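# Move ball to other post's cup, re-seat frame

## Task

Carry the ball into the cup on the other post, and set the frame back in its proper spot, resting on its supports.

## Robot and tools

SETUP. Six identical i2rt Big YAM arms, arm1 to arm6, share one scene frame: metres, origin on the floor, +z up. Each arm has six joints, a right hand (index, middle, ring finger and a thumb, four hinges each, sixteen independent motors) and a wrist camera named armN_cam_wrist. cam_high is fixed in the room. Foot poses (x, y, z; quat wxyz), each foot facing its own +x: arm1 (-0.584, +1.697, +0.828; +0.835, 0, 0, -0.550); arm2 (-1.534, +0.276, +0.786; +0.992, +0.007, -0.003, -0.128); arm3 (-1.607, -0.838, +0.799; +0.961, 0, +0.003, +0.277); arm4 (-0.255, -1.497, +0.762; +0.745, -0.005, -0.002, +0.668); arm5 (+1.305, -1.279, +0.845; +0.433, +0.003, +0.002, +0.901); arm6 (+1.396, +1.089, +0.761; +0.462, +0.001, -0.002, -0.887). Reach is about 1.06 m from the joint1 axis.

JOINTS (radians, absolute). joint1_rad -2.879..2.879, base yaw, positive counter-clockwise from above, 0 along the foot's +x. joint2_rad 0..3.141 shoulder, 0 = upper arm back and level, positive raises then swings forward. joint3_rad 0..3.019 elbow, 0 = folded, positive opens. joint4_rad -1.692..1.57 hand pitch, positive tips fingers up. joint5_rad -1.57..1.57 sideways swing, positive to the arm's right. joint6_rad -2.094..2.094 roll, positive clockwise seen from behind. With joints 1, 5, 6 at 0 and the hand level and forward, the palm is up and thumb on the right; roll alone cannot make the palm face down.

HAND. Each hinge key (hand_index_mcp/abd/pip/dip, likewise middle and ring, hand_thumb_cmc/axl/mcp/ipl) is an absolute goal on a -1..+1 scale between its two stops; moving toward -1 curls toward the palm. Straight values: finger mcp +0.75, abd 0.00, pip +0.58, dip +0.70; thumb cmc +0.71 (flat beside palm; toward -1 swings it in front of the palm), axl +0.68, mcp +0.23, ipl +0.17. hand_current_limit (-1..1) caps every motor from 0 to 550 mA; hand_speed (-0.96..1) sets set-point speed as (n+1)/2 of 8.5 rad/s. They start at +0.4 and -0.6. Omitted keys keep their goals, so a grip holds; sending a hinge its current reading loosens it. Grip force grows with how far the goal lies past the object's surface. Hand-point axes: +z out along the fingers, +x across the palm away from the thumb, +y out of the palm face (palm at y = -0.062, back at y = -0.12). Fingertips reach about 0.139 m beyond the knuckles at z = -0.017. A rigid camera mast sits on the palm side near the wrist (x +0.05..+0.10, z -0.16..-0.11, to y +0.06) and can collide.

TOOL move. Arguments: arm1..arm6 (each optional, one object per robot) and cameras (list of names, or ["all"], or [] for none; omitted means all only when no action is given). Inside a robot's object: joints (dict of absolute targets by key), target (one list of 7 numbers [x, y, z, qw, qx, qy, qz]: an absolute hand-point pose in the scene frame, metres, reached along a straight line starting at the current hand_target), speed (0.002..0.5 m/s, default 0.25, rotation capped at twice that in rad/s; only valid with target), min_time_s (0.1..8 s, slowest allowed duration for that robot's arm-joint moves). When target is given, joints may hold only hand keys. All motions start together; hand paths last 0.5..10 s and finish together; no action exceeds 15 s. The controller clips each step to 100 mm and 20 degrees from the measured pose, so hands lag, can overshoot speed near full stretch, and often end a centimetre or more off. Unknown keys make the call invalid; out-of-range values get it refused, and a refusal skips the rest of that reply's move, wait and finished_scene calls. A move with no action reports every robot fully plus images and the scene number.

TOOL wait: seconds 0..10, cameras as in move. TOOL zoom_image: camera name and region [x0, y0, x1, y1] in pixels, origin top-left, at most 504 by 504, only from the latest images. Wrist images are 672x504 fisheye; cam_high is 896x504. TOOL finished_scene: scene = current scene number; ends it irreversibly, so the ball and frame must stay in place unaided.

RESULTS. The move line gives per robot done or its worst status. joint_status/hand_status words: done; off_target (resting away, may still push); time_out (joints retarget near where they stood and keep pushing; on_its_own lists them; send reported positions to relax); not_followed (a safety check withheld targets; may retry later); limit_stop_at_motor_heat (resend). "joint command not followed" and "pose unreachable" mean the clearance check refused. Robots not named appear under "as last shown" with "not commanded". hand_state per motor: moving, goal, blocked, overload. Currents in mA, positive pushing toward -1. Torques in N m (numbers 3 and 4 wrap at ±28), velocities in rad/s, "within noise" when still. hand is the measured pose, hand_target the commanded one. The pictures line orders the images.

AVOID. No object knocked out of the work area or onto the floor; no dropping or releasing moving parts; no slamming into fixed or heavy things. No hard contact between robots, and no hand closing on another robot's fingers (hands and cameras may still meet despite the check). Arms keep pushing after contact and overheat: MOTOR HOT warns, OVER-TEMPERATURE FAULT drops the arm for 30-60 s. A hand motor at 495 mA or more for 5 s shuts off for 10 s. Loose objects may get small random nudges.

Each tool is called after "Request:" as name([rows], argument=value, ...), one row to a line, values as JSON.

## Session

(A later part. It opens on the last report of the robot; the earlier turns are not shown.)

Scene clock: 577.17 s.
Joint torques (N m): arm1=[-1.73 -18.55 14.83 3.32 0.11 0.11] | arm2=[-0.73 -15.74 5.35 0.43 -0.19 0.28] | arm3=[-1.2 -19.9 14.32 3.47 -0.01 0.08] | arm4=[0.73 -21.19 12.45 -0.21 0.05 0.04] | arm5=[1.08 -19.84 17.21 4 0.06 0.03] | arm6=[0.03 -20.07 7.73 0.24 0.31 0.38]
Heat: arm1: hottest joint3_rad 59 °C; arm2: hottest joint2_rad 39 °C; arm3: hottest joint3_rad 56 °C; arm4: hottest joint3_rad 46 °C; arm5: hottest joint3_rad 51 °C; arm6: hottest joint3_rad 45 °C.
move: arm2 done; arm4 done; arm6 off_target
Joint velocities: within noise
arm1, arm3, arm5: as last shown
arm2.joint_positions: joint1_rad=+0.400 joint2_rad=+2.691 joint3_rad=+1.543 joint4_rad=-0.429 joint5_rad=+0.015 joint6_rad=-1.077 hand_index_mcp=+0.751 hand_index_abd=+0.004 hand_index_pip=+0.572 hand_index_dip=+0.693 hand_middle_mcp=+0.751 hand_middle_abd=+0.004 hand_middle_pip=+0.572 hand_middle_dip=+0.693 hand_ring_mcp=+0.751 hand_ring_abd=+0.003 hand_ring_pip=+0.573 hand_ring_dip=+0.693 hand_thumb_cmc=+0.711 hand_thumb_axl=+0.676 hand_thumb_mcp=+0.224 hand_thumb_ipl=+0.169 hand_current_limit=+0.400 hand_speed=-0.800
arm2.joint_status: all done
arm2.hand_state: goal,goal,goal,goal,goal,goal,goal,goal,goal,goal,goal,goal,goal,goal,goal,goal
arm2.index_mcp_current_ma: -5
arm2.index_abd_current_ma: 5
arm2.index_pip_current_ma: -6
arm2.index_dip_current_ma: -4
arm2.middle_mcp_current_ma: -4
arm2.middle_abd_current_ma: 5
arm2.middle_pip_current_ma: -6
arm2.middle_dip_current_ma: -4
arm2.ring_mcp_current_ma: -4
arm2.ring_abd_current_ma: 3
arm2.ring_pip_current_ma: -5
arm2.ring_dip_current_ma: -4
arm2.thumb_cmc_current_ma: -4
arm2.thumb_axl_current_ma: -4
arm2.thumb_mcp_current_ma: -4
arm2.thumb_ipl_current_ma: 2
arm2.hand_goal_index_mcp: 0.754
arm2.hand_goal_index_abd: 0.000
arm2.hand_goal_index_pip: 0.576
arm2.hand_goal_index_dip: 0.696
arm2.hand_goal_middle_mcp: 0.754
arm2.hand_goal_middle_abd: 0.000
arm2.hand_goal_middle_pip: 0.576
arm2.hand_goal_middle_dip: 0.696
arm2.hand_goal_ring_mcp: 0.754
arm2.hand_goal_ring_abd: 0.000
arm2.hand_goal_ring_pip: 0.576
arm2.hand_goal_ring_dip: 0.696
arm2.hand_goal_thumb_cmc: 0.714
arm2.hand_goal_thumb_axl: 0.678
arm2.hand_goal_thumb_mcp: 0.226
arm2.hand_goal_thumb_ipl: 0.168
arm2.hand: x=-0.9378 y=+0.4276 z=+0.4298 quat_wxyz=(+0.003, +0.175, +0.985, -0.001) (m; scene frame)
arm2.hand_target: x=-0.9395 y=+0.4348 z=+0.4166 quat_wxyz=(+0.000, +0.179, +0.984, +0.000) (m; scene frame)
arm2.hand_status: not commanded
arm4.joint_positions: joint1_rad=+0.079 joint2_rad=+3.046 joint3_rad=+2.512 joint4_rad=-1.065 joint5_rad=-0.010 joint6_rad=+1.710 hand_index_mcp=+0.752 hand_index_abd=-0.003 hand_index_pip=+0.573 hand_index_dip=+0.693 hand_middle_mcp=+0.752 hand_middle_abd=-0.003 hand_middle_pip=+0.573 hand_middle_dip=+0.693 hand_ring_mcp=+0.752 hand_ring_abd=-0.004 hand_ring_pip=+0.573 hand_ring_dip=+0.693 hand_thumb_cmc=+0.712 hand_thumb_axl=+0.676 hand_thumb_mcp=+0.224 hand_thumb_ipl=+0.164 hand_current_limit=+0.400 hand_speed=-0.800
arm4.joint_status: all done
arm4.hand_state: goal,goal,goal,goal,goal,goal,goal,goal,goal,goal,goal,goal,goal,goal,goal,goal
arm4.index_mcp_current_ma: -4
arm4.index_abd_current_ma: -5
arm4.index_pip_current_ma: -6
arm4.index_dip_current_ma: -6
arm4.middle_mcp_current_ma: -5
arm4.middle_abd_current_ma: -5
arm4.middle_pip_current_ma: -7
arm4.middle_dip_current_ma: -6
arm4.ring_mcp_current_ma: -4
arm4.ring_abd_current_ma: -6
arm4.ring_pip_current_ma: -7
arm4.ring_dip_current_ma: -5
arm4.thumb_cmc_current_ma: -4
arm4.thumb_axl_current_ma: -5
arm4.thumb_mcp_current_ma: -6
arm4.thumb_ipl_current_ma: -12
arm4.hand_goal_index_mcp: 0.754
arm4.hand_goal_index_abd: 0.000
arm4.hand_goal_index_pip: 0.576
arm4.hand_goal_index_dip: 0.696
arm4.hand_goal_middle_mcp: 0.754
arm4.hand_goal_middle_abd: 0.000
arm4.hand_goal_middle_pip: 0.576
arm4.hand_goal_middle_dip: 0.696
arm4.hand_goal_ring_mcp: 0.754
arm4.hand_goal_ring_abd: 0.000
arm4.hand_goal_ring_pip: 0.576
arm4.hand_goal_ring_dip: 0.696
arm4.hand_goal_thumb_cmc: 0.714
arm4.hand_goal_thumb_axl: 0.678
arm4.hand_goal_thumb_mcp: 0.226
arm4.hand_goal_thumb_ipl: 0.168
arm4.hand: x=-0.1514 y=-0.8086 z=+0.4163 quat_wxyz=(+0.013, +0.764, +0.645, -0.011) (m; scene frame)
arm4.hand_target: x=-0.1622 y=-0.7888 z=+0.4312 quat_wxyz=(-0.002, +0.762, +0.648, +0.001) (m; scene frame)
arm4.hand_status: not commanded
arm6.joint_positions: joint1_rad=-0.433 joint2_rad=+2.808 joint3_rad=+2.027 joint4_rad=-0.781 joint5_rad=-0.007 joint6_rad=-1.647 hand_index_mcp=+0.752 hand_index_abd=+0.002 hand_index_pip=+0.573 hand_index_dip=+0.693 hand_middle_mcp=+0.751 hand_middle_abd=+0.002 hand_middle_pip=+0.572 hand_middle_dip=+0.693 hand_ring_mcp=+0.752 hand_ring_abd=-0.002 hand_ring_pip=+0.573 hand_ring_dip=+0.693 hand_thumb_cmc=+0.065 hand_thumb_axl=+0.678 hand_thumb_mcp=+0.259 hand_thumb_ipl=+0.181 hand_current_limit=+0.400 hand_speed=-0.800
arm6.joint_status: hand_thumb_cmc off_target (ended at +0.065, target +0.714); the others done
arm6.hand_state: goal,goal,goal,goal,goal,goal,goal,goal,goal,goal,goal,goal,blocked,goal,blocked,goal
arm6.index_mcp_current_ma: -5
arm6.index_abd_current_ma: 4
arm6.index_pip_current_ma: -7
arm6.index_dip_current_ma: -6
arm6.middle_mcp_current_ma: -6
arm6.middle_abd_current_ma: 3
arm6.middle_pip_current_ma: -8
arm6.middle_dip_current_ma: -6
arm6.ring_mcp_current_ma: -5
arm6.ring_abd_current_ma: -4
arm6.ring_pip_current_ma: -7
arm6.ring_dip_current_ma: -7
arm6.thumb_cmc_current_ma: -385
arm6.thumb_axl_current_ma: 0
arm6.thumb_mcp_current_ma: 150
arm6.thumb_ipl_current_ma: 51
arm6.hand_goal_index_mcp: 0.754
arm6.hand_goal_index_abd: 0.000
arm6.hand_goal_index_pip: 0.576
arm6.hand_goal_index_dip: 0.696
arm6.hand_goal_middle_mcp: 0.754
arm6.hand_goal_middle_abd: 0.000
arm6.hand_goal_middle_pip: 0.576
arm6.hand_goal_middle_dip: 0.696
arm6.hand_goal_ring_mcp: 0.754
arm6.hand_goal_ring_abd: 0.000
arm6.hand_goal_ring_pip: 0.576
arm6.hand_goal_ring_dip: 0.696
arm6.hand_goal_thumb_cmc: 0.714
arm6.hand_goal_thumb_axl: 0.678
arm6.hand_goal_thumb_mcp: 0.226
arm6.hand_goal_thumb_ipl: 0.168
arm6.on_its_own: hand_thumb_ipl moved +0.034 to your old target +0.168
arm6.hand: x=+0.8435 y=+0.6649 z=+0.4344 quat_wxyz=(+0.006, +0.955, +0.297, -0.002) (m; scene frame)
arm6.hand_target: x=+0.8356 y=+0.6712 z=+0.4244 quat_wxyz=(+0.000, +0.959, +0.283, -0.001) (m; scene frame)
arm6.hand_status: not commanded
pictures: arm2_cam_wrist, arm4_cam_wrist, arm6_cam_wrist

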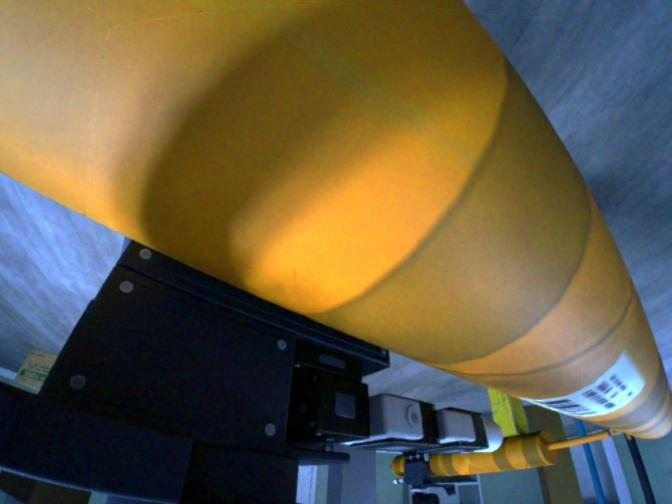

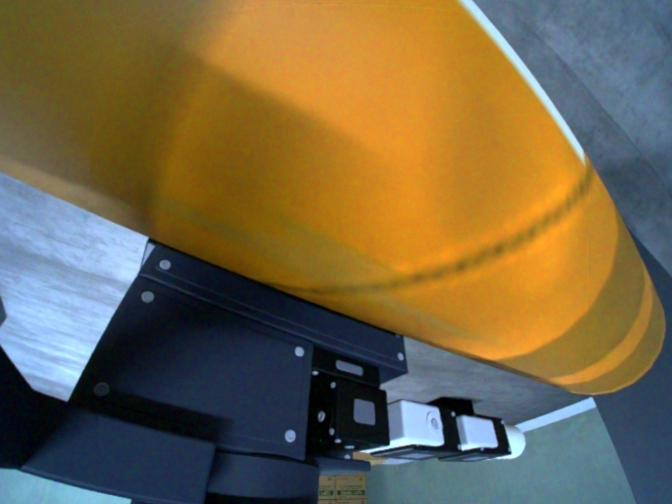

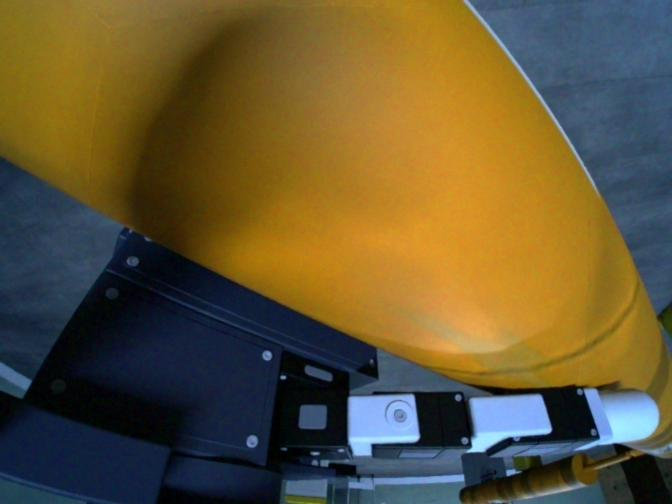

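Request:
move(arm2={"target": [-0.955, 0.396, 0.440, 0, 0.1790, 0.9838, 0], "speed": 0.06}, arm4={"target": [-0.203, -0.782, 0.455, 0, 0.7620, 0.6476, 0], "speed": 0.06}, arm6={"target": [0.8356, 0.6712, 0.452, 0, 0.9590, 0.2834, 0], "speed": 0.06, "joints": {"hand_thumb_cmc": -0.2}}, cameras=["arm6_cam_wrist"])

Request:
move(arm6={"joints": {"hand_thumb_cmc": 0.714}}, arm2={"target": [-0.960, 0.386, 0.70, 0, 0.1790, 0.9838, 0], "speed": 0.15}, arm4={"target": [-0.213, -0.785, 0.72, 0, 0.7620, 0.6476, 0], "speed": 0.15}, cameras=["arm6_cam_wrist", "cam_high"])

Scene clock: 586.23 s.
Joint torques (N m): arm1=[-1.73 -18.43 14.82 3.3 0.11 0.11] | arm2=[-1.96 -17.79 2.66 0.62 -0.09 0.01] | arm3=[-1.32 -19.9 14.32 3.45 -0.01 0.09] | arm4=[-0.32 -23.3 11.96 -0.25 0.08 0.07] | arm5=[1.14 -19.84 17.2 3.97 0.06 0.04] | arm6=[0.62 -24 4.74 0.16 0.04 0.27]
Heat: arm1: hottest joint3_rad 59 °C; arm2: hottest joint2_rad 39 °C; arm3: hottest joint3_rad 56 °C; arm4: hottest joint3_rad 47 °C; arm5: hottest joint3_rad 51 °C; arm6: hottest joint3_rad 45 °C.
move: arm2 done; arm4 off_target; arm6 off_target
Joint velocities: within noise
arm1, arm3, arm5: as last shown
arm2.joint_positions: joint1_rad=+0.348 joint2_rad=+2.650 joint3_rad=+1.458 joint4_rad=-0.401 joint5_rad=+0.013 joint6_rad=-1.110 hand_index_mcp=+0.751 hand_index_abd=+0.003 hand_index_pip=+0.572 hand_index_dip=+0.693 hand_middle_mcp=+0.751 hand_middle_abd=+0.003 hand_middle_pip=+0.572 hand_middle_dip=+0.693 hand_ring_mcp=+0.751 hand_ring_abd=+0.003 hand_ring_pip=+0.573 hand_ring_dip=+0.693 hand_thumb_cmc=+0.712 hand_thumb_axl=+0.676 hand_thumb_mcp=+0.224 hand_thumb_ipl=+0.169 hand_current_limit=+0.400 hand_speed=-0.800
arm2.joint_status: not commanded
arm2.hand_state: goal,goal,goal,goal,goal,goal,goal,goal,goal,goal,goal,goal,goal,goal,goal,goal
arm2.index_mcp_current_ma: -5
arm2.index_abd_current_ma: 5
arm2.index_pip_current_ma: -6
arm2.index_dip_current_ma: -4
arm2.middle_mcp_current_ma: -4
arm2.middle_abd_current_ma: 5
arm2.middle_pip_current_ma: -6
arm2.middle_dip_current_ma: -4
arm2.ring_mcp_current_ma: -4
arm2.ring_abd_current_ma: 3
arm2.ring_pip_current_ma: -4
arm2.ring_dip_current_ma: -4
arm2.thumb_cmc_current_ma: -3
arm2.thumb_axl_current_ma: -4
arm2.thumb_mcp_current_ma: -5
arm2.thumb_ipl_current_ma: 2
arm2.hand_goal_index_mcp: 0.754
arm2.hand_goal_index_abd: 0.000
arm2.hand_goal_index_pip: 0.576
arm2.hand_goal_index_dip: 0.696
arm2.hand_goal_middle_mcp: 0.754
arm2.hand_goal_middle_abd: 0.000
arm2.hand_goal_middle_pip: 0.576
arm2.hand_goal_middle_dip: 0.696
arm2.hand_goal_ring_mcp: 0.754
arm2.hand_goal_ring_abd: 0.000
arm2.hand_goal_ring_pip: 0.576
arm2.hand_goal_ring_dip: 0.696
arm2.hand_goal_thumb_cmc: 0.714
arm2.hand_goal_thumb_axl: 0.678
arm2.hand_goal_thumb_mcp: 0.226
arm2.hand_goal_thumb_ipl: 0.168
arm2.hand: x=-0.9573 y=+0.3967 z=+0.4370 quat_wxyz=(-0.006, +0.184, +0.983, -0.002) (m; scene frame)
arm2.hand_target: x=-0.9551 y=+0.3960 z=+0.4399 quat_wxyz=(+0.000, +0.179, +0.984, +0.000) (m; scene frame)
arm2.hand_status: done (0.004 m and 0.9 deg from the pose sent, 0.037 m and 0.6 deg at the start)
arm4.joint_positions: joint1_rad=+0.142 joint2_rad=+3.040 joint3_rad=+2.512 joint4_rad=-1.100 joint5_rad=-0.010 joint6_rad=+1.765 hand_index_mcp=+0.752 hand_index_abd=-0.003 hand_index_pip=+0.573 hand_index_dip=+0.693 hand_middle_mcp=+0.752 hand_middle_abd=-0.003 hand_middle_pip=+0.573 hand_middle_dip=+0.693 hand_ring_mcp=+0.752 hand_ring_abd=-0.004 hand_ring_pip=+0.573 hand_ring_dip=+0.693 hand_thumb_cmc=+0.712 hand_thumb_axl=+0.676 hand_thumb_mcp=+0.224 hand_thumb_ipl=+0.164 hand_current_limit=+0.400 hand_speed=-0.800
arm4.joint_status: not commanded
arm4.hand_state: goal,goal,goal,goal,goal,goal,goal,goal,goal,goal,goal,goal,goal,goal,goal,goal
arm4.index_mcp_current_ma: -4
arm4.index_abd_current_ma: -5
arm4.index_pip_current_ma: -6
arm4.index_dip_current_ma: -6
arm4.middle_mcp_current_ma: -5
arm4.middle_abd_current_ma: -5
arm4.middle_pip_current_ma: -6
arm4.middle_dip_current_ma: -6
arm4.ring_mcp_current_ma: -4
arm4.ring_abd_current_ma: -6
arm4.ring_pip_current_ma: -6
arm4.ring_dip_current_ma: -5
arm4.thumb_cmc_current_ma: -4
arm4.thumb_axl_current_ma: -5
arm4.thumb_mcp_current_ma: -6
arm4.thumb_ipl_current_ma: -12
arm4.hand_goal_index_mcp: 0.754
arm4.hand_goal_index_abd: 0.000
arm4.hand_goal_index_pip: 0.576
arm4.hand_goal_index_dip: 0.696
arm4.hand_goal_middle_mcp: 0.754
arm4.hand_goal_middle_abd: 0.000
arm4.hand_goal_middle_pip: 0.576
arm4.hand_goal_middle_dip: 0.696
arm4.hand_goal_ring_mcp: 0.754
arm4.hand_goal_ring_abd: 0.000
arm4.hand_goal_ring_pip: 0.576
arm4.hand_goal_ring_dip: 0.696
arm4.hand_goal_thumb_cmc: 0.714
arm4.hand_goal_thumb_axl: 0.678
arm4.hand_goal_thumb_mcp: 0.226
arm4.hand_goal_thumb_ipl: 0.168
arm4.hand: x=-0.1962 y=-0.8138 z=+0.4221 quat_wxyz=(+0.025, +0.762, +0.647, -0.020) (m; scene frame)
arm4.hand_target: x=-0.2031 y=-0.7836 z=+0.4555 quat_wxyz=(+0.000, +0.762, +0.648, +0.000) (m; scene frame)
arm4.hand_status: off_target (0.046 m and 3.6 deg from the pose sent, 0.070 m and 2.0 deg at the start)
arm6.joint_positions: joint1_rad=-0.440 joint2_rad=+2.799 joint3_rad=+2.022 joint4_rad=-0.796 joint5_rad=-0.002 joint6_rad=-1.637 hand_index_mcp=+0.752 hand_index_abd=+0.002 hand_index_pip=+0.573 hand_index_dip=+0.693 hand_middle_mcp=+0.751 hand_middle_abd=+0.002 hand_middle_pip=+0.572 hand_middle_dip=+0.693 hand_ring_mcp=+0.752 hand_ring_abd=-0.002 hand_ring_pip=+0.573 hand_ring_dip=+0.693 hand_thumb_cmc=-0.196 hand_thumb_axl=+0.679 hand_thumb_mcp=+0.236 hand_thumb_ipl=+0.174 hand_current_limit=+0.400 hand_speed=-0.800
arm6.joint_status: all done
arm6.hand_state: goal,goal,goal,goal,goal,goal,goal,goal,goal,goal,goal,goal,goal,goal,goal,goal
arm6.index_mcp_current_ma: -5
arm6.index_abd_current_ma: 4
arm6.index_pip_current_ma: -6
arm6.index_dip_current_ma: -6
arm6.middle_mcp_current_ma: -6
arm6.middle_abd_current_ma: 3
arm6.middle_pip_current_ma: -8
arm6.middle_dip_current_ma: -6
arm6.ring_mcp_current_ma: -5
arm6.ring_abd_current_ma: -4
arm6.ring_pip_current_ma: -7
arm6.ring_dip_current_ma: -7
arm6.thumb_cmc_current_ma: 11
arm6.thumb_axl_current_ma: 2
arm6.thumb_mcp_current_ma: 34
arm6.thumb_ipl_current_ma: 22
arm6.hand_goal_index_mcp: 0.754
arm6.hand_goal_index_abd: 0.000
arm6.hand_goal_index_pip: 0.576
arm6.hand_goal_index_dip: 0.696
arm6.hand_goal_middle_mcp: 0.754
arm6.hand_goal_middle_abd: 0.000
arm6.hand_goal_middle_pip: 0.576
arm6.hand_goal_middle_dip: 0.696
arm6.hand_goal_ring_mcp: 0.754
arm6.hand_goal_ring_abd: 0.000
arm6.hand_goal_ring_pip: 0.576
arm6.hand_goal_ring_dip: 0.696
arm6.hand_goal_thumb_cmc: -0.200
arm6.hand_goal_thumb_axl: 0.678
arm6.hand_goal_thumb_mcp: 0.226
arm6.hand_goal_thumb_ipl: 0.168
arm6.on_its_own: hand_thumb_mcp moved -0.024 to your old target +0.226
arm6.hand: x=+0.8413 y=+0.6704 z=+0.4383 quat_wxyz=(+0.002, +0.957, +0.289, +0.003) (m; scene frame)
arm6.hand_target: x=+0.8355 y=+0.6712 z=+0.4517 quat_wxyz=(+0.000, +0.959, +0.283, +0.000) (m; scene frame)
arm6.hand_status: off_target (0.015 m and 0.8 deg from the pose sent, 0.020 m and 1.8 deg at the start)
pictures: arm6_cam_wrist

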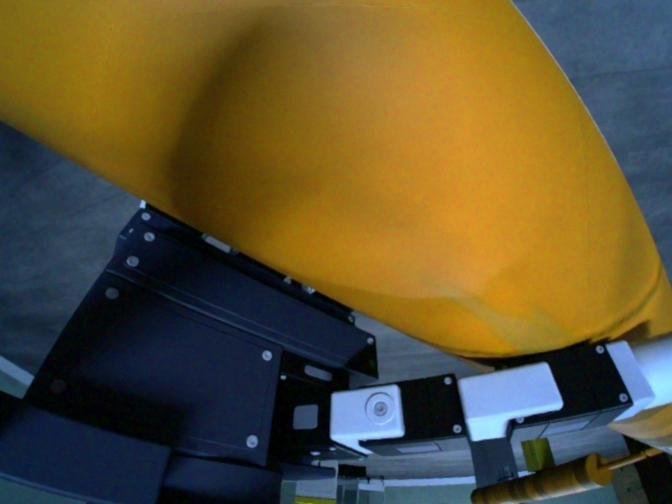

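Scene clock: 588.67 s.
Joint torques (N m): arm1=[-1.67 -18.49 14.83 3.32 0.11 0.11] | arm2=[-2.49 -15.44 5.9 -0.25 -0.09 -0.03] | arm3=[-1.32 -19.9 14.31 3.45 -0.01 0.08] | arm4=[1.08 -22.48 10.25 -0.17 0.11 0.04] | arm5=[1.08 -19.84 17.21 3.99 0.05 0.04] | arm6=[0.5 -23.77 5.09 0.29 -0.02 0.3]
Heat: arm1: hottest joint3_rad 59 °C; arm2: hottest joint2_rad 39 °C; arm3: hottest joint3_rad 56 °C; arm4: hottest joint3_rad 47 °C; arm5: hottest joint3_rad 51 °C; arm6: hottest joint3_rad 45 °C.
move: arm2 done; arm4 off_target; arm6 done
Joint velocities: within noise
arm1, arm3, arm5: as last shown
arm2.joint_positions: joint1_rad=+0.343 joint2_rad=+2.059 joint3_rad=+1.262 joint4_rad=-0.764 joint5_rad=+0.013 joint6_rad=-1.123 hand_index_mcp=+0.751 hand_index_abd=+0.003 hand_index_pip=+0.572 hand_index_dip=+0.693 hand_middle_mcp=+0.751 hand_middle_abd=+0.003 hand_middle_pip=+0.572 hand_middle_dip=+0.693 hand_ring_mcp=+0.751 hand_ring_abd=+0.003 hand_ring_pip=+0.573 hand_ring_dip=+0.693 hand_thumb_cmc=+0.712 hand_thumb_axl=+0.676 hand_thumb_mcp=+0.223 hand_thumb_ipl=+0.169 hand_current_limit=+0.400 hand_speed=-0.800
arm2.joint_status: not commanded
arm2.hand_state: goal,goal,goal,goal,goal,goal,goal,goal,goal,goal,goal,goal,goal,goal,goal,goal
arm2.index_mcp_current_ma: -5
arm2.index_abd_current_ma: 4
arm2.index_pip_current_ma: -6
arm2.index_dip_current_ma: -4
arm2.middle_mcp_current_ma: -4
arm2.middle_abd_current_ma: 4
arm2.middle_pip_current_ma: -6
arm2.middle_dip_current_ma: -4
arm2.ring_mcp_current_ma: -4
arm2.ring_abd_current_ma: 3
arm2.ring_pip_current_ma: -4
arm2.ring_dip_current_ma: -4
arm2.thumb_cmc_current_ma: -3
arm2.thumb_axl_current_ma: -4
arm2.thumb_mcp_current_ma: -5
arm2.thumb_ipl_current_ma: 2
arm2.hand_goal_index_mcp: 0.754
arm2.hand_goal_index_abd: 0.000
arm2.hand_goal_index_pip: 0.576
arm2.hand_goal_index_dip: 0.696
arm2.hand_goal_middle_mcp: 0.754
arm2.hand_goal_middle_abd: 0.000
arm2.hand_goal_middle_pip: 0.576
arm2.hand_goal_middle_dip: 0.696
arm2.hand_goal_ring_mcp: 0.754
arm2.hand_goal_ring_abd: 0.000
arm2.hand_goal_ring_pip: 0.576
arm2.hand_goal_ring_dip: 0.696
arm2.hand_goal_thumb_cmc: 0.714
arm2.hand_goal_thumb_axl: 0.678
arm2.hand_goal_thumb_mcp: 0.226
arm2.hand_goal_thumb_ipl: 0.168
arm2.hand: x=-0.9545 y=+0.3911 z=+0.7043 quat_wxyz=(+0.009, +0.180, +0.984, +0.002) (m; scene frame)
arm2.hand_target: x=-0.9601 y=+0.3860 z=+0.7000 quat_wxyz=(+0.000, +0.179, +0.984, +0.000) (m; scene frame)
arm2.hand_status: done (0.009 m and 1.1 deg from the pose sent, 0.263 m and 0.9 deg at the start)
arm4.joint_positions: joint1_rad=+0.142 joint2_rad=+2.562 joint3_rad=+2.321 joint4_rad=-1.348 joint5_rad=-0.010 joint6_rad=+1.775 hand_index_mcp=+0.752 hand_index_abd=-0.003 hand_index_pip=+0.573 hand_index_dip=+0.693 hand_middle_mcp=+0.752 hand_middle_abd=-0.003 hand_middle_pip=+0.573 hand_middle_dip=+0.693 hand_ring_mcp=+0.752 hand_ring_abd=-0.003 hand_ring_pip=+0.573 hand_ring_dip=+0.693 hand_thumb_cmc=+0.712 hand_thumb_axl=+0.676 hand_thumb_mcp=+0.223 hand_thumb_ipl=+0.164 hand_current_limit=+0.400 hand_speed=-0.800
arm4.joint_status: not commanded
arm4.hand_state: goal,goal,goal,goal,goal,goal,goal,goal,goal,goal,goal,goal,goal,goal,goal,goal
arm4.index_mcp_current_ma: -4
arm4.index_abd_current_ma: -4
arm4.index_pip_current_ma: -6
arm4.index_dip_current_ma: -6
arm4.middle_mcp_current_ma: -5
arm4.middle_abd_current_ma: -4
arm4.middle_pip_current_ma: -6
arm4.middle_dip_current_ma: -6
arm4.ring_mcp_current_ma: -4
arm4.ring_abd_current_ma: -5
arm4.ring_pip_current_ma: -6
arm4.ring_dip_current_ma: -5
arm4.thumb_cmc_current_ma: -4
arm4.thumb_axl_current_ma: -5
arm4.thumb_mcp_current_ma: -7
arm4.thumb_ipl_current_ma: -12
arm4.hand_goal_index_mcp: 0.754
arm4.hand_goal_index_abd: 0.000
arm4.hand_goal_index_pip: 0.576
arm4.hand_goal_index_dip: 0.696
arm4.hand_goal_middle_mcp: 0.754
arm4.hand_goal_middle_abd: 0.000
arm4.hand_goal_middle_pip: 0.576
arm4.hand_goal_middle_dip: 0.696
arm4.hand_goal_ring_mcp: 0.754
arm4.hand_goal_ring_abd: 0.000
arm4.hand_goal_ring_pip: 0.576
arm4.hand_goal_ring_dip: 0.696
arm4.hand_goal_thumb_cmc: 0.714
arm4.hand_goal_thumb_axl: 0.678
arm4.hand_goal_thumb_mcp: 0.226
arm4.hand_goal_thumb_ipl: 0.168
arm4.hand: x=-0.2005 y=-0.7918 z=+0.7011 quat_wxyz=(+0.009, +0.765, +0.644, -0.008) (m; scene frame)
arm4.hand_target: x=-0.2129 y=-0.7853 z=+0.7199 quat_wxyz=(+0.000, +0.762, +0.648, +0.000) (m; scene frame)
arm4.hand_status: off_target (0.024 m and 1.5 deg from the pose sent, 0.300 m and 3.6 deg at the start)
arm6.joint_positions: joint1_rad=-0.439 joint2_rad=+2.796 joint3_rad=+2.017 joint4_rad=-0.799 joint5_rad=+0.001 joint6_rad=-1.640 hand_index_mcp=+0.752 hand_index_abd=+0.002 hand_index_pip=+0.573 hand_index_dip=+0.693 hand_middle_mcp=+0.751 hand_middle_abd=+0.002 hand_middle_pip=+0.572 hand_middle_dip=+0.693 hand_ring_mcp=+0.752 hand_ring_abd=-0.002 hand_ring_pip=+0.573 hand_ring_dip=+0.693 hand_thumb_cmc=+0.711 hand_thumb_axl=+0.678 hand_thumb_mcp=+0.224 hand_thumb_ipl=+0.169 hand_current_limit=+0.400 hand_speed=-0.800
arm6.joint_status: all done
arm6.hand_state: goal,goal,goal,goal,goal,goal,goal,goal,goal,goal,goal,goal,goal,goal,goal,goal
arm6.index_mcp_current_ma: -5
arm6.index_abd_current_ma: 4
arm6.index_pip_current_ma: -6
arm6.index_dip_current_ma: -6
arm6.middle_mcp_current_ma: -6
arm6.middle_abd_current_ma: 3
arm6.middle_pip_current_ma: -8
arm6.middle_dip_current_ma: -6
arm6.ring_mcp_current_ma: -5
arm6.ring_abd_current_ma: -4
arm6.ring_pip_current_ma: -7
arm6.ring_dip_current_ma: -7
arm6.thumb_cmc_current_ma: -6
arm6.thumb_axl_current_ma: 1
arm6.thumb_mcp_current_ma: -6
arm6.thumb_ipl_current_ma: 3
arm6.hand_goal_index_mcp: 0.754
arm6.hand_goal_index_abd: 0.000
arm6.hand_goal_index_pip: 0.576
arm6.hand_goal_index_dip: 0.696
arm6.hand_goal_middle_mcp: 0.754
arm6.hand_goal_middle_abd: 0.000
arm6.hand_goal_middle_pip: 0.576
arm6.hand_goal_middle_dip: 0.696
arm6.hand_goal_ring_mcp: 0.754
arm6.hand_goal_ring_abd: 0.000
arm6.hand_goal_ring_pip: 0.576
arm6.hand_goal_ring_dip: 0.696
arm6.hand_goal_thumb_cmc: 0.714
arm6.hand_goal_thumb_axl: 0.678
arm6.hand_goal_thumb_mcp: 0.226
arm6.hand_goal_thumb_ipl: 0.168
arm6.hand: x=+0.8440 y=+0.6713 z=+0.4381 quat_wxyz=(+0.000, +0.957, +0.292, +0.006) (m; scene frame)
arm6.hand_target: x=+0.8357 y=+0.6711 z=+0.4517 quat_wxyz=(+0.000, +0.959, +0.284, +0.000) (m; scene frame)
arm6.hand_status: not commanded
pictures: arm6_cam_wrist, cam_high

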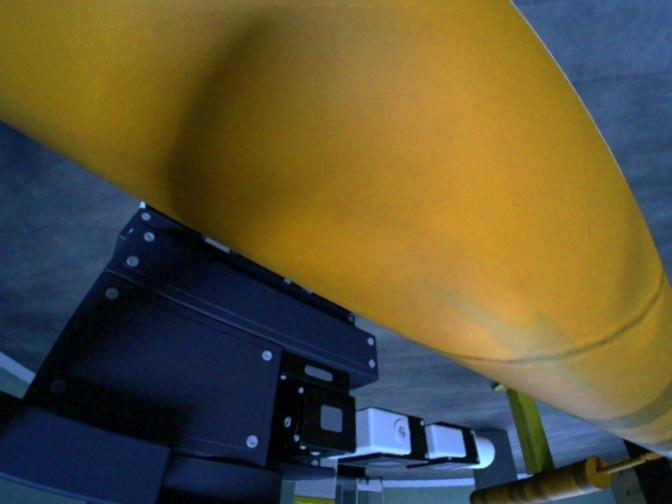

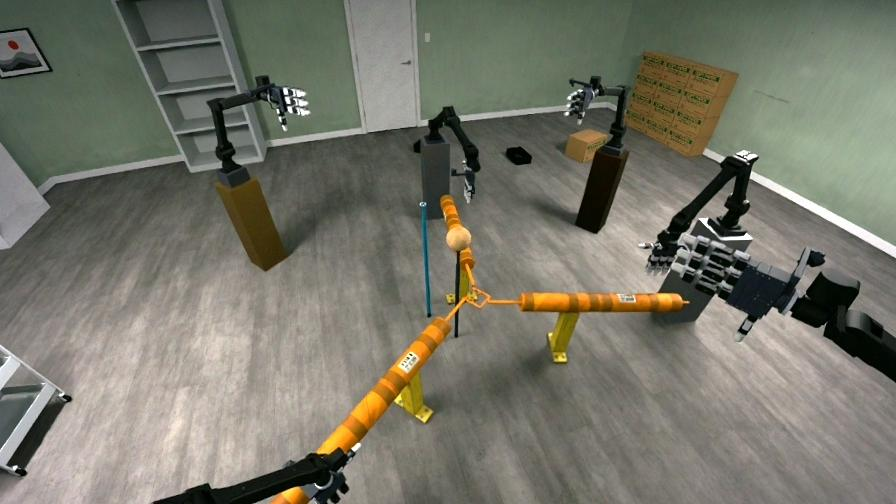

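Request:
move(arm6={"target": [0.812, 0.706, 0.456, 0, 0.9590, 0.2834, 0], "speed": 0.07})

Request:
move(arm6={"target": [0.809, 0.712, 0.70, 0, 0.9590, 0.2834, 0], "speed": 0.15}, cameras=["cam_high", "arm3_cam_wrist", "arm1_cam_wrist"])

Request:
zoom_image(camera="cam_high", region=[440, 265, 510, 325])

Request:
zoom_image(camera="cam_high", region=[400, 170, 560, 350])

Scene clock: 594.40 s.
Joint torques (N m): arm1=[-1.73 -18.43 14.82 3.32 0.11 0.11] | arm2=[-2.49 -15.38 5.9 -0.28 -0.09 -0.03] | arm3=[-1.32 -19.84 14.32 3.45 -0.01 0.08] | arm4=[0.62 -22.53 10.29 -0.2 0.09 0.03] | arm5=[1.14 -19.84 17.22 3.99 0.06 0.03] | arm6=[1.2 -23.65 6.3 0.2 -0.06 0]
Heat: arm1: hottest joint3_rad 59 °C; arm2: hottest joint2_rad 38 °C; arm3: hottest joint3_rad 56 °C; arm4: hottest joint3_rad 47 °C; arm5: hottest joint3_rad 51 °C; arm6: hottest joint3_rad 45 °C.
move: arm6 off_target
Joint velocities: within noise
arm1, arm2, arm3, arm4, arm5: as last shown
arm6.joint_positions: joint1_rad=-0.509 joint2_rad=+2.796 joint3_rad=+2.017 joint4_rad=-0.813 joint5_rad=+0.002 joint6_rad=-1.675 hand_index_mcp=+0.752 hand_index_abd=+0.002 hand_index_pip=+0.573 hand_index_dip=+0.693 hand_middle_mcp=+0.751 hand_middle_abd=+0.002 hand_middle_pip=+0.572 hand_middle_dip=+0.693 hand_ring_mcp=+0.752 hand_ring_abd=-0.002 hand_ring_pip=+0.573 hand_ring_dip=+0.693 hand_thumb_cmc=+0.712 hand_thumb_axl=+0.678 hand_thumb_mcp=+0.224 hand_thumb_ipl=+0.169 hand_current_limit=+0.400 hand_speed=-0.800
arm6.joint_status: not commanded
arm6.hand_state: goal,goal,goal,goal,goal,goal,goal,goal,goal,goal,goal,goal,goal,goal,goal,goal
arm6.index_mcp_current_ma: -5
arm6.index_abd_current_ma: 4
arm6.index_pip_current_ma: -6
arm6.index_dip_current_ma: -6
arm6.middle_mcp_current_ma: -6
arm6.middle_abd_current_ma: 3
arm6.middle_pip_current_ma: -8
arm6.middle_dip_current_ma: -6
arm6.ring_mcp_current_ma: -5
arm6.ring_abd_current_ma: -4
arm6.ring_pip_current_ma: -7
arm6.ring_dip_current_ma: -7
arm6.thumb_cmc_current_ma: -5
arm6.thumb_axl_current_ma: 1
arm6.thumb_mcp_current_ma: -6
arm6.thumb_ipl_current_ma: 3
arm6.hand_goal_index_mcp: 0.754
arm6.hand_goal_index_abd: 0.000
arm6.hand_goal_index_pip: 0.576
arm6.hand_goal_index_dip: 0.696
arm6.hand_goal_middle_mcp: 0.754
arm6.hand_goal_middle_abd: 0.000
arm6.hand_goal_middle_pip: 0.576
arm6.hand_goal_middle_dip: 0.696
arm6.hand_goal_ring_mcp: 0.754
arm6.hand_goal_ring_abd: 0.000
arm6.hand_goal_ring_pip: 0.576
arm6.hand_goal_ring_dip: 0.696
arm6.hand_goal_thumb_cmc: 0.714
arm6.hand_goal_thumb_axl: 0.678
arm6.hand_goal_thumb_mcp: 0.226
arm6.hand_goal_thumb_ipl: 0.168
arm6.hand: x=+0.8221 y=+0.7136 z=+0.4377 quat_wxyz=(-0.001, +0.962, +0.274, +0.013) (m; scene frame)
arm6.hand_target: x=+0.8122 y=+0.7060 z=+0.4559 quat_wxyz=(+0.000, +0.959, +0.283, +0.000) (m; scene frame)
arm6.hand_status: off_target (0.022 m and 1.8 deg from the pose sent, 0.050 m and 1.2 deg at the start)
pictures: none

Scene clock: 596.73 s.
Joint torques (N m): arm1=[-1.67 -18.55 14.86 3.29 0.11 0.11] | arm2=[-2.49 -15.38 5.9 -0.25 -0.09 -0.03] | arm3=[-1.26 -19.96 14.31 3.45 -0.01 0.08] | arm4=[1.03 -22.36 10.25 -0.14 0.09 0.03] | arm5=[1.08 -19.84 17.21 3.97 0.05 0.04] | arm6=[0.5 -22.95 7.49 0.23 -0.07 0.01]
Heat: arm1: hottest joint3_rad 59 °C; arm2: hottest joint2_rad 38 °C; arm3: hottest joint3_rad 56 °C; arm4: hottest joint3_rad 47 °C; arm5: hottest joint3_rad 51 °C; arm6: hottest joint3_rad 45 °C.
move: arm6 off_target
Joint velocities: within noise
arm1, arm2, arm3, arm4, arm5: as last shown
arm6.joint_positions: joint1_rad=-0.509 joint2_rad=+2.365 joint3_rad=+1.892 joint4_rad=-1.113 joint5_rad=+0.002 joint6_rad=-1.683 hand_index_mcp=+0.752 hand_index_abd=+0.002 hand_index_pip=+0.573 hand_index_dip=+0.693 hand_middle_mcp=+0.751 hand_middle_abd=+0.002 hand_middle_pip=+0.572 hand_middle_dip=+0.693 hand_ring_mcp=+0.752 hand_ring_abd=-0.002 hand_ring_pip=+0.573 hand_ring_dip=+0.693 hand_thumb_cmc=+0.712 hand_thumb_axl=+0.678 hand_thumb_mcp=+0.224 hand_thumb_ipl=+0.169 hand_current_limit=+0.400 hand_speed=-0.800
arm6.joint_status: not commanded
arm6.hand_state: goal,goal,goal,goal,goal,goal,goal,goal,goal,goal,goal,goal,goal,goal,goal,goal
arm6.index_mcp_current_ma: -5
arm6.index_abd_current_ma: 4
arm6.index_pip_current_ma: -6
arm6.index_dip_current_ma: -6
arm6.middle_mcp_current_ma: -6
arm6.middle_abd_current_ma: 3
arm6.middle_pip_current_ma: -8
arm6.middle_dip_current_ma: -6
arm6.ring_mcp_current_ma: -5
arm6.ring_abd_current_ma: -4
arm6.ring_pip_current_ma: -7
arm6.ring_dip_current_ma: -7
arm6.thumb_cmc_current_ma: -5
arm6.thumb_axl_current_ma: 1
arm6.thumb_mcp_current_ma: -7
arm6.thumb_ipl_current_ma: 3
arm6.hand_goal_index_mcp: 0.754
arm6.hand_goal_index_abd: 0.000
arm6.hand_goal_index_pip: 0.576
arm6.hand_goal_index_dip: 0.696
arm6.hand_goal_middle_mcp: 0.754
arm6.hand_goal_middle_abd: 0.000
arm6.hand_goal_middle_pip: 0.576
arm6.hand_goal_middle_dip: 0.696
arm6.hand_goal_ring_mcp: 0.754
arm6.hand_goal_ring_abd: 0.000
arm6.hand_goal_ring_pip: 0.576
arm6.hand_goal_ring_dip: 0.696
arm6.hand_goal_thumb_cmc: 0.714
arm6.hand_goal_thumb_axl: 0.678
arm6.hand_goal_thumb_mcp: 0.226
arm6.hand_goal_thumb_ipl: 0.168
arm6.hand: x=+0.8139 y=+0.7106 z=+0.6851 quat_wxyz=(-0.001, +0.960, +0.279, +0.009) (m; scene frame)
arm6.hand_target: x=+0.8092 y=+0.7120 z=+0.6997 quat_wxyz=(+0.000, +0.959, +0.283, +0.000) (m; scene frame)
arm6.hand_status: off_target (0.016 m and 1.2 deg from the pose sent, 0.263 m and 1.8 deg at the start)
pictures: arm1_cam_wrist, arm3_cam_wrist, cam_high

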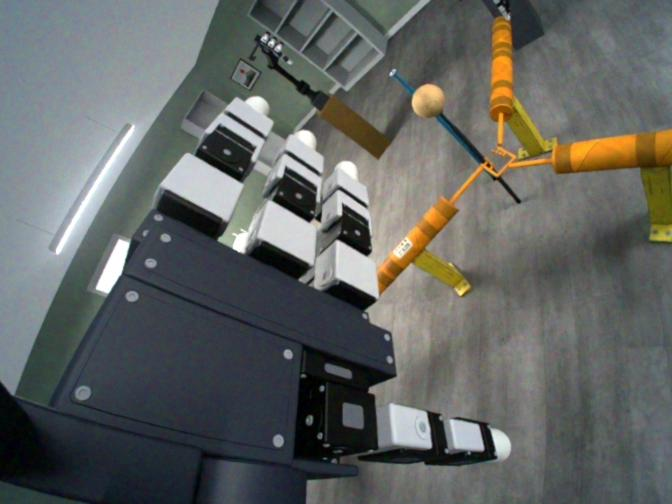

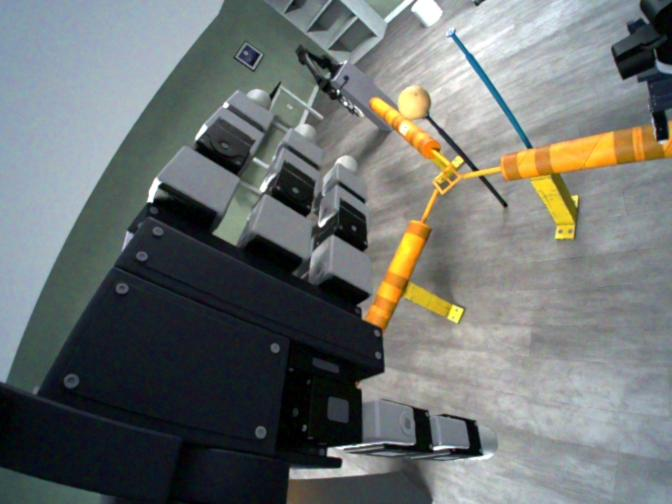

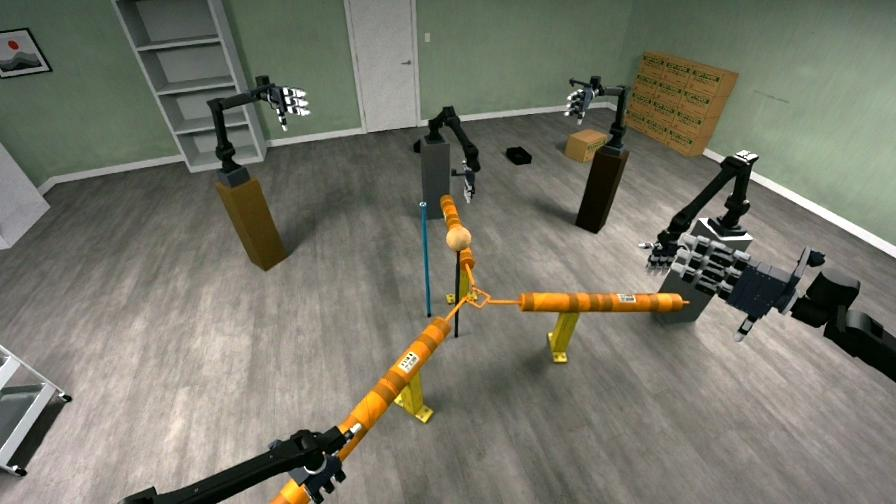

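Scaled by 7.200 from the camera's 896x504 image, which has a finer 1280x720 frame.

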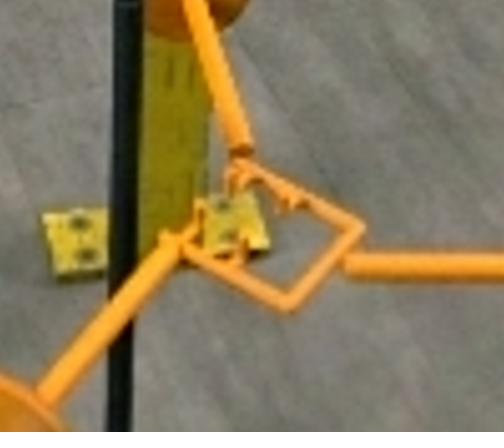

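Scaled by 2.800 from the camera's 896x504 image, which has a finer 1280x720 frame.

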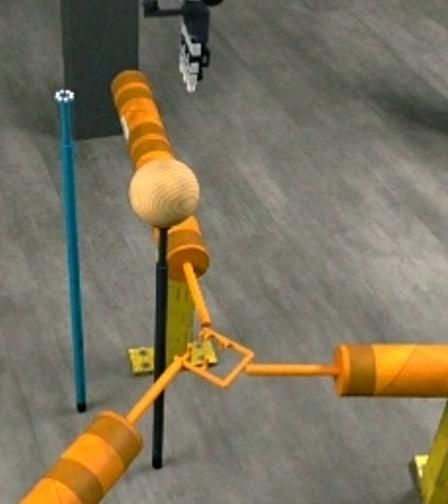

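Request:
finished_scene(scene=2)

The scene is finished: the task was done.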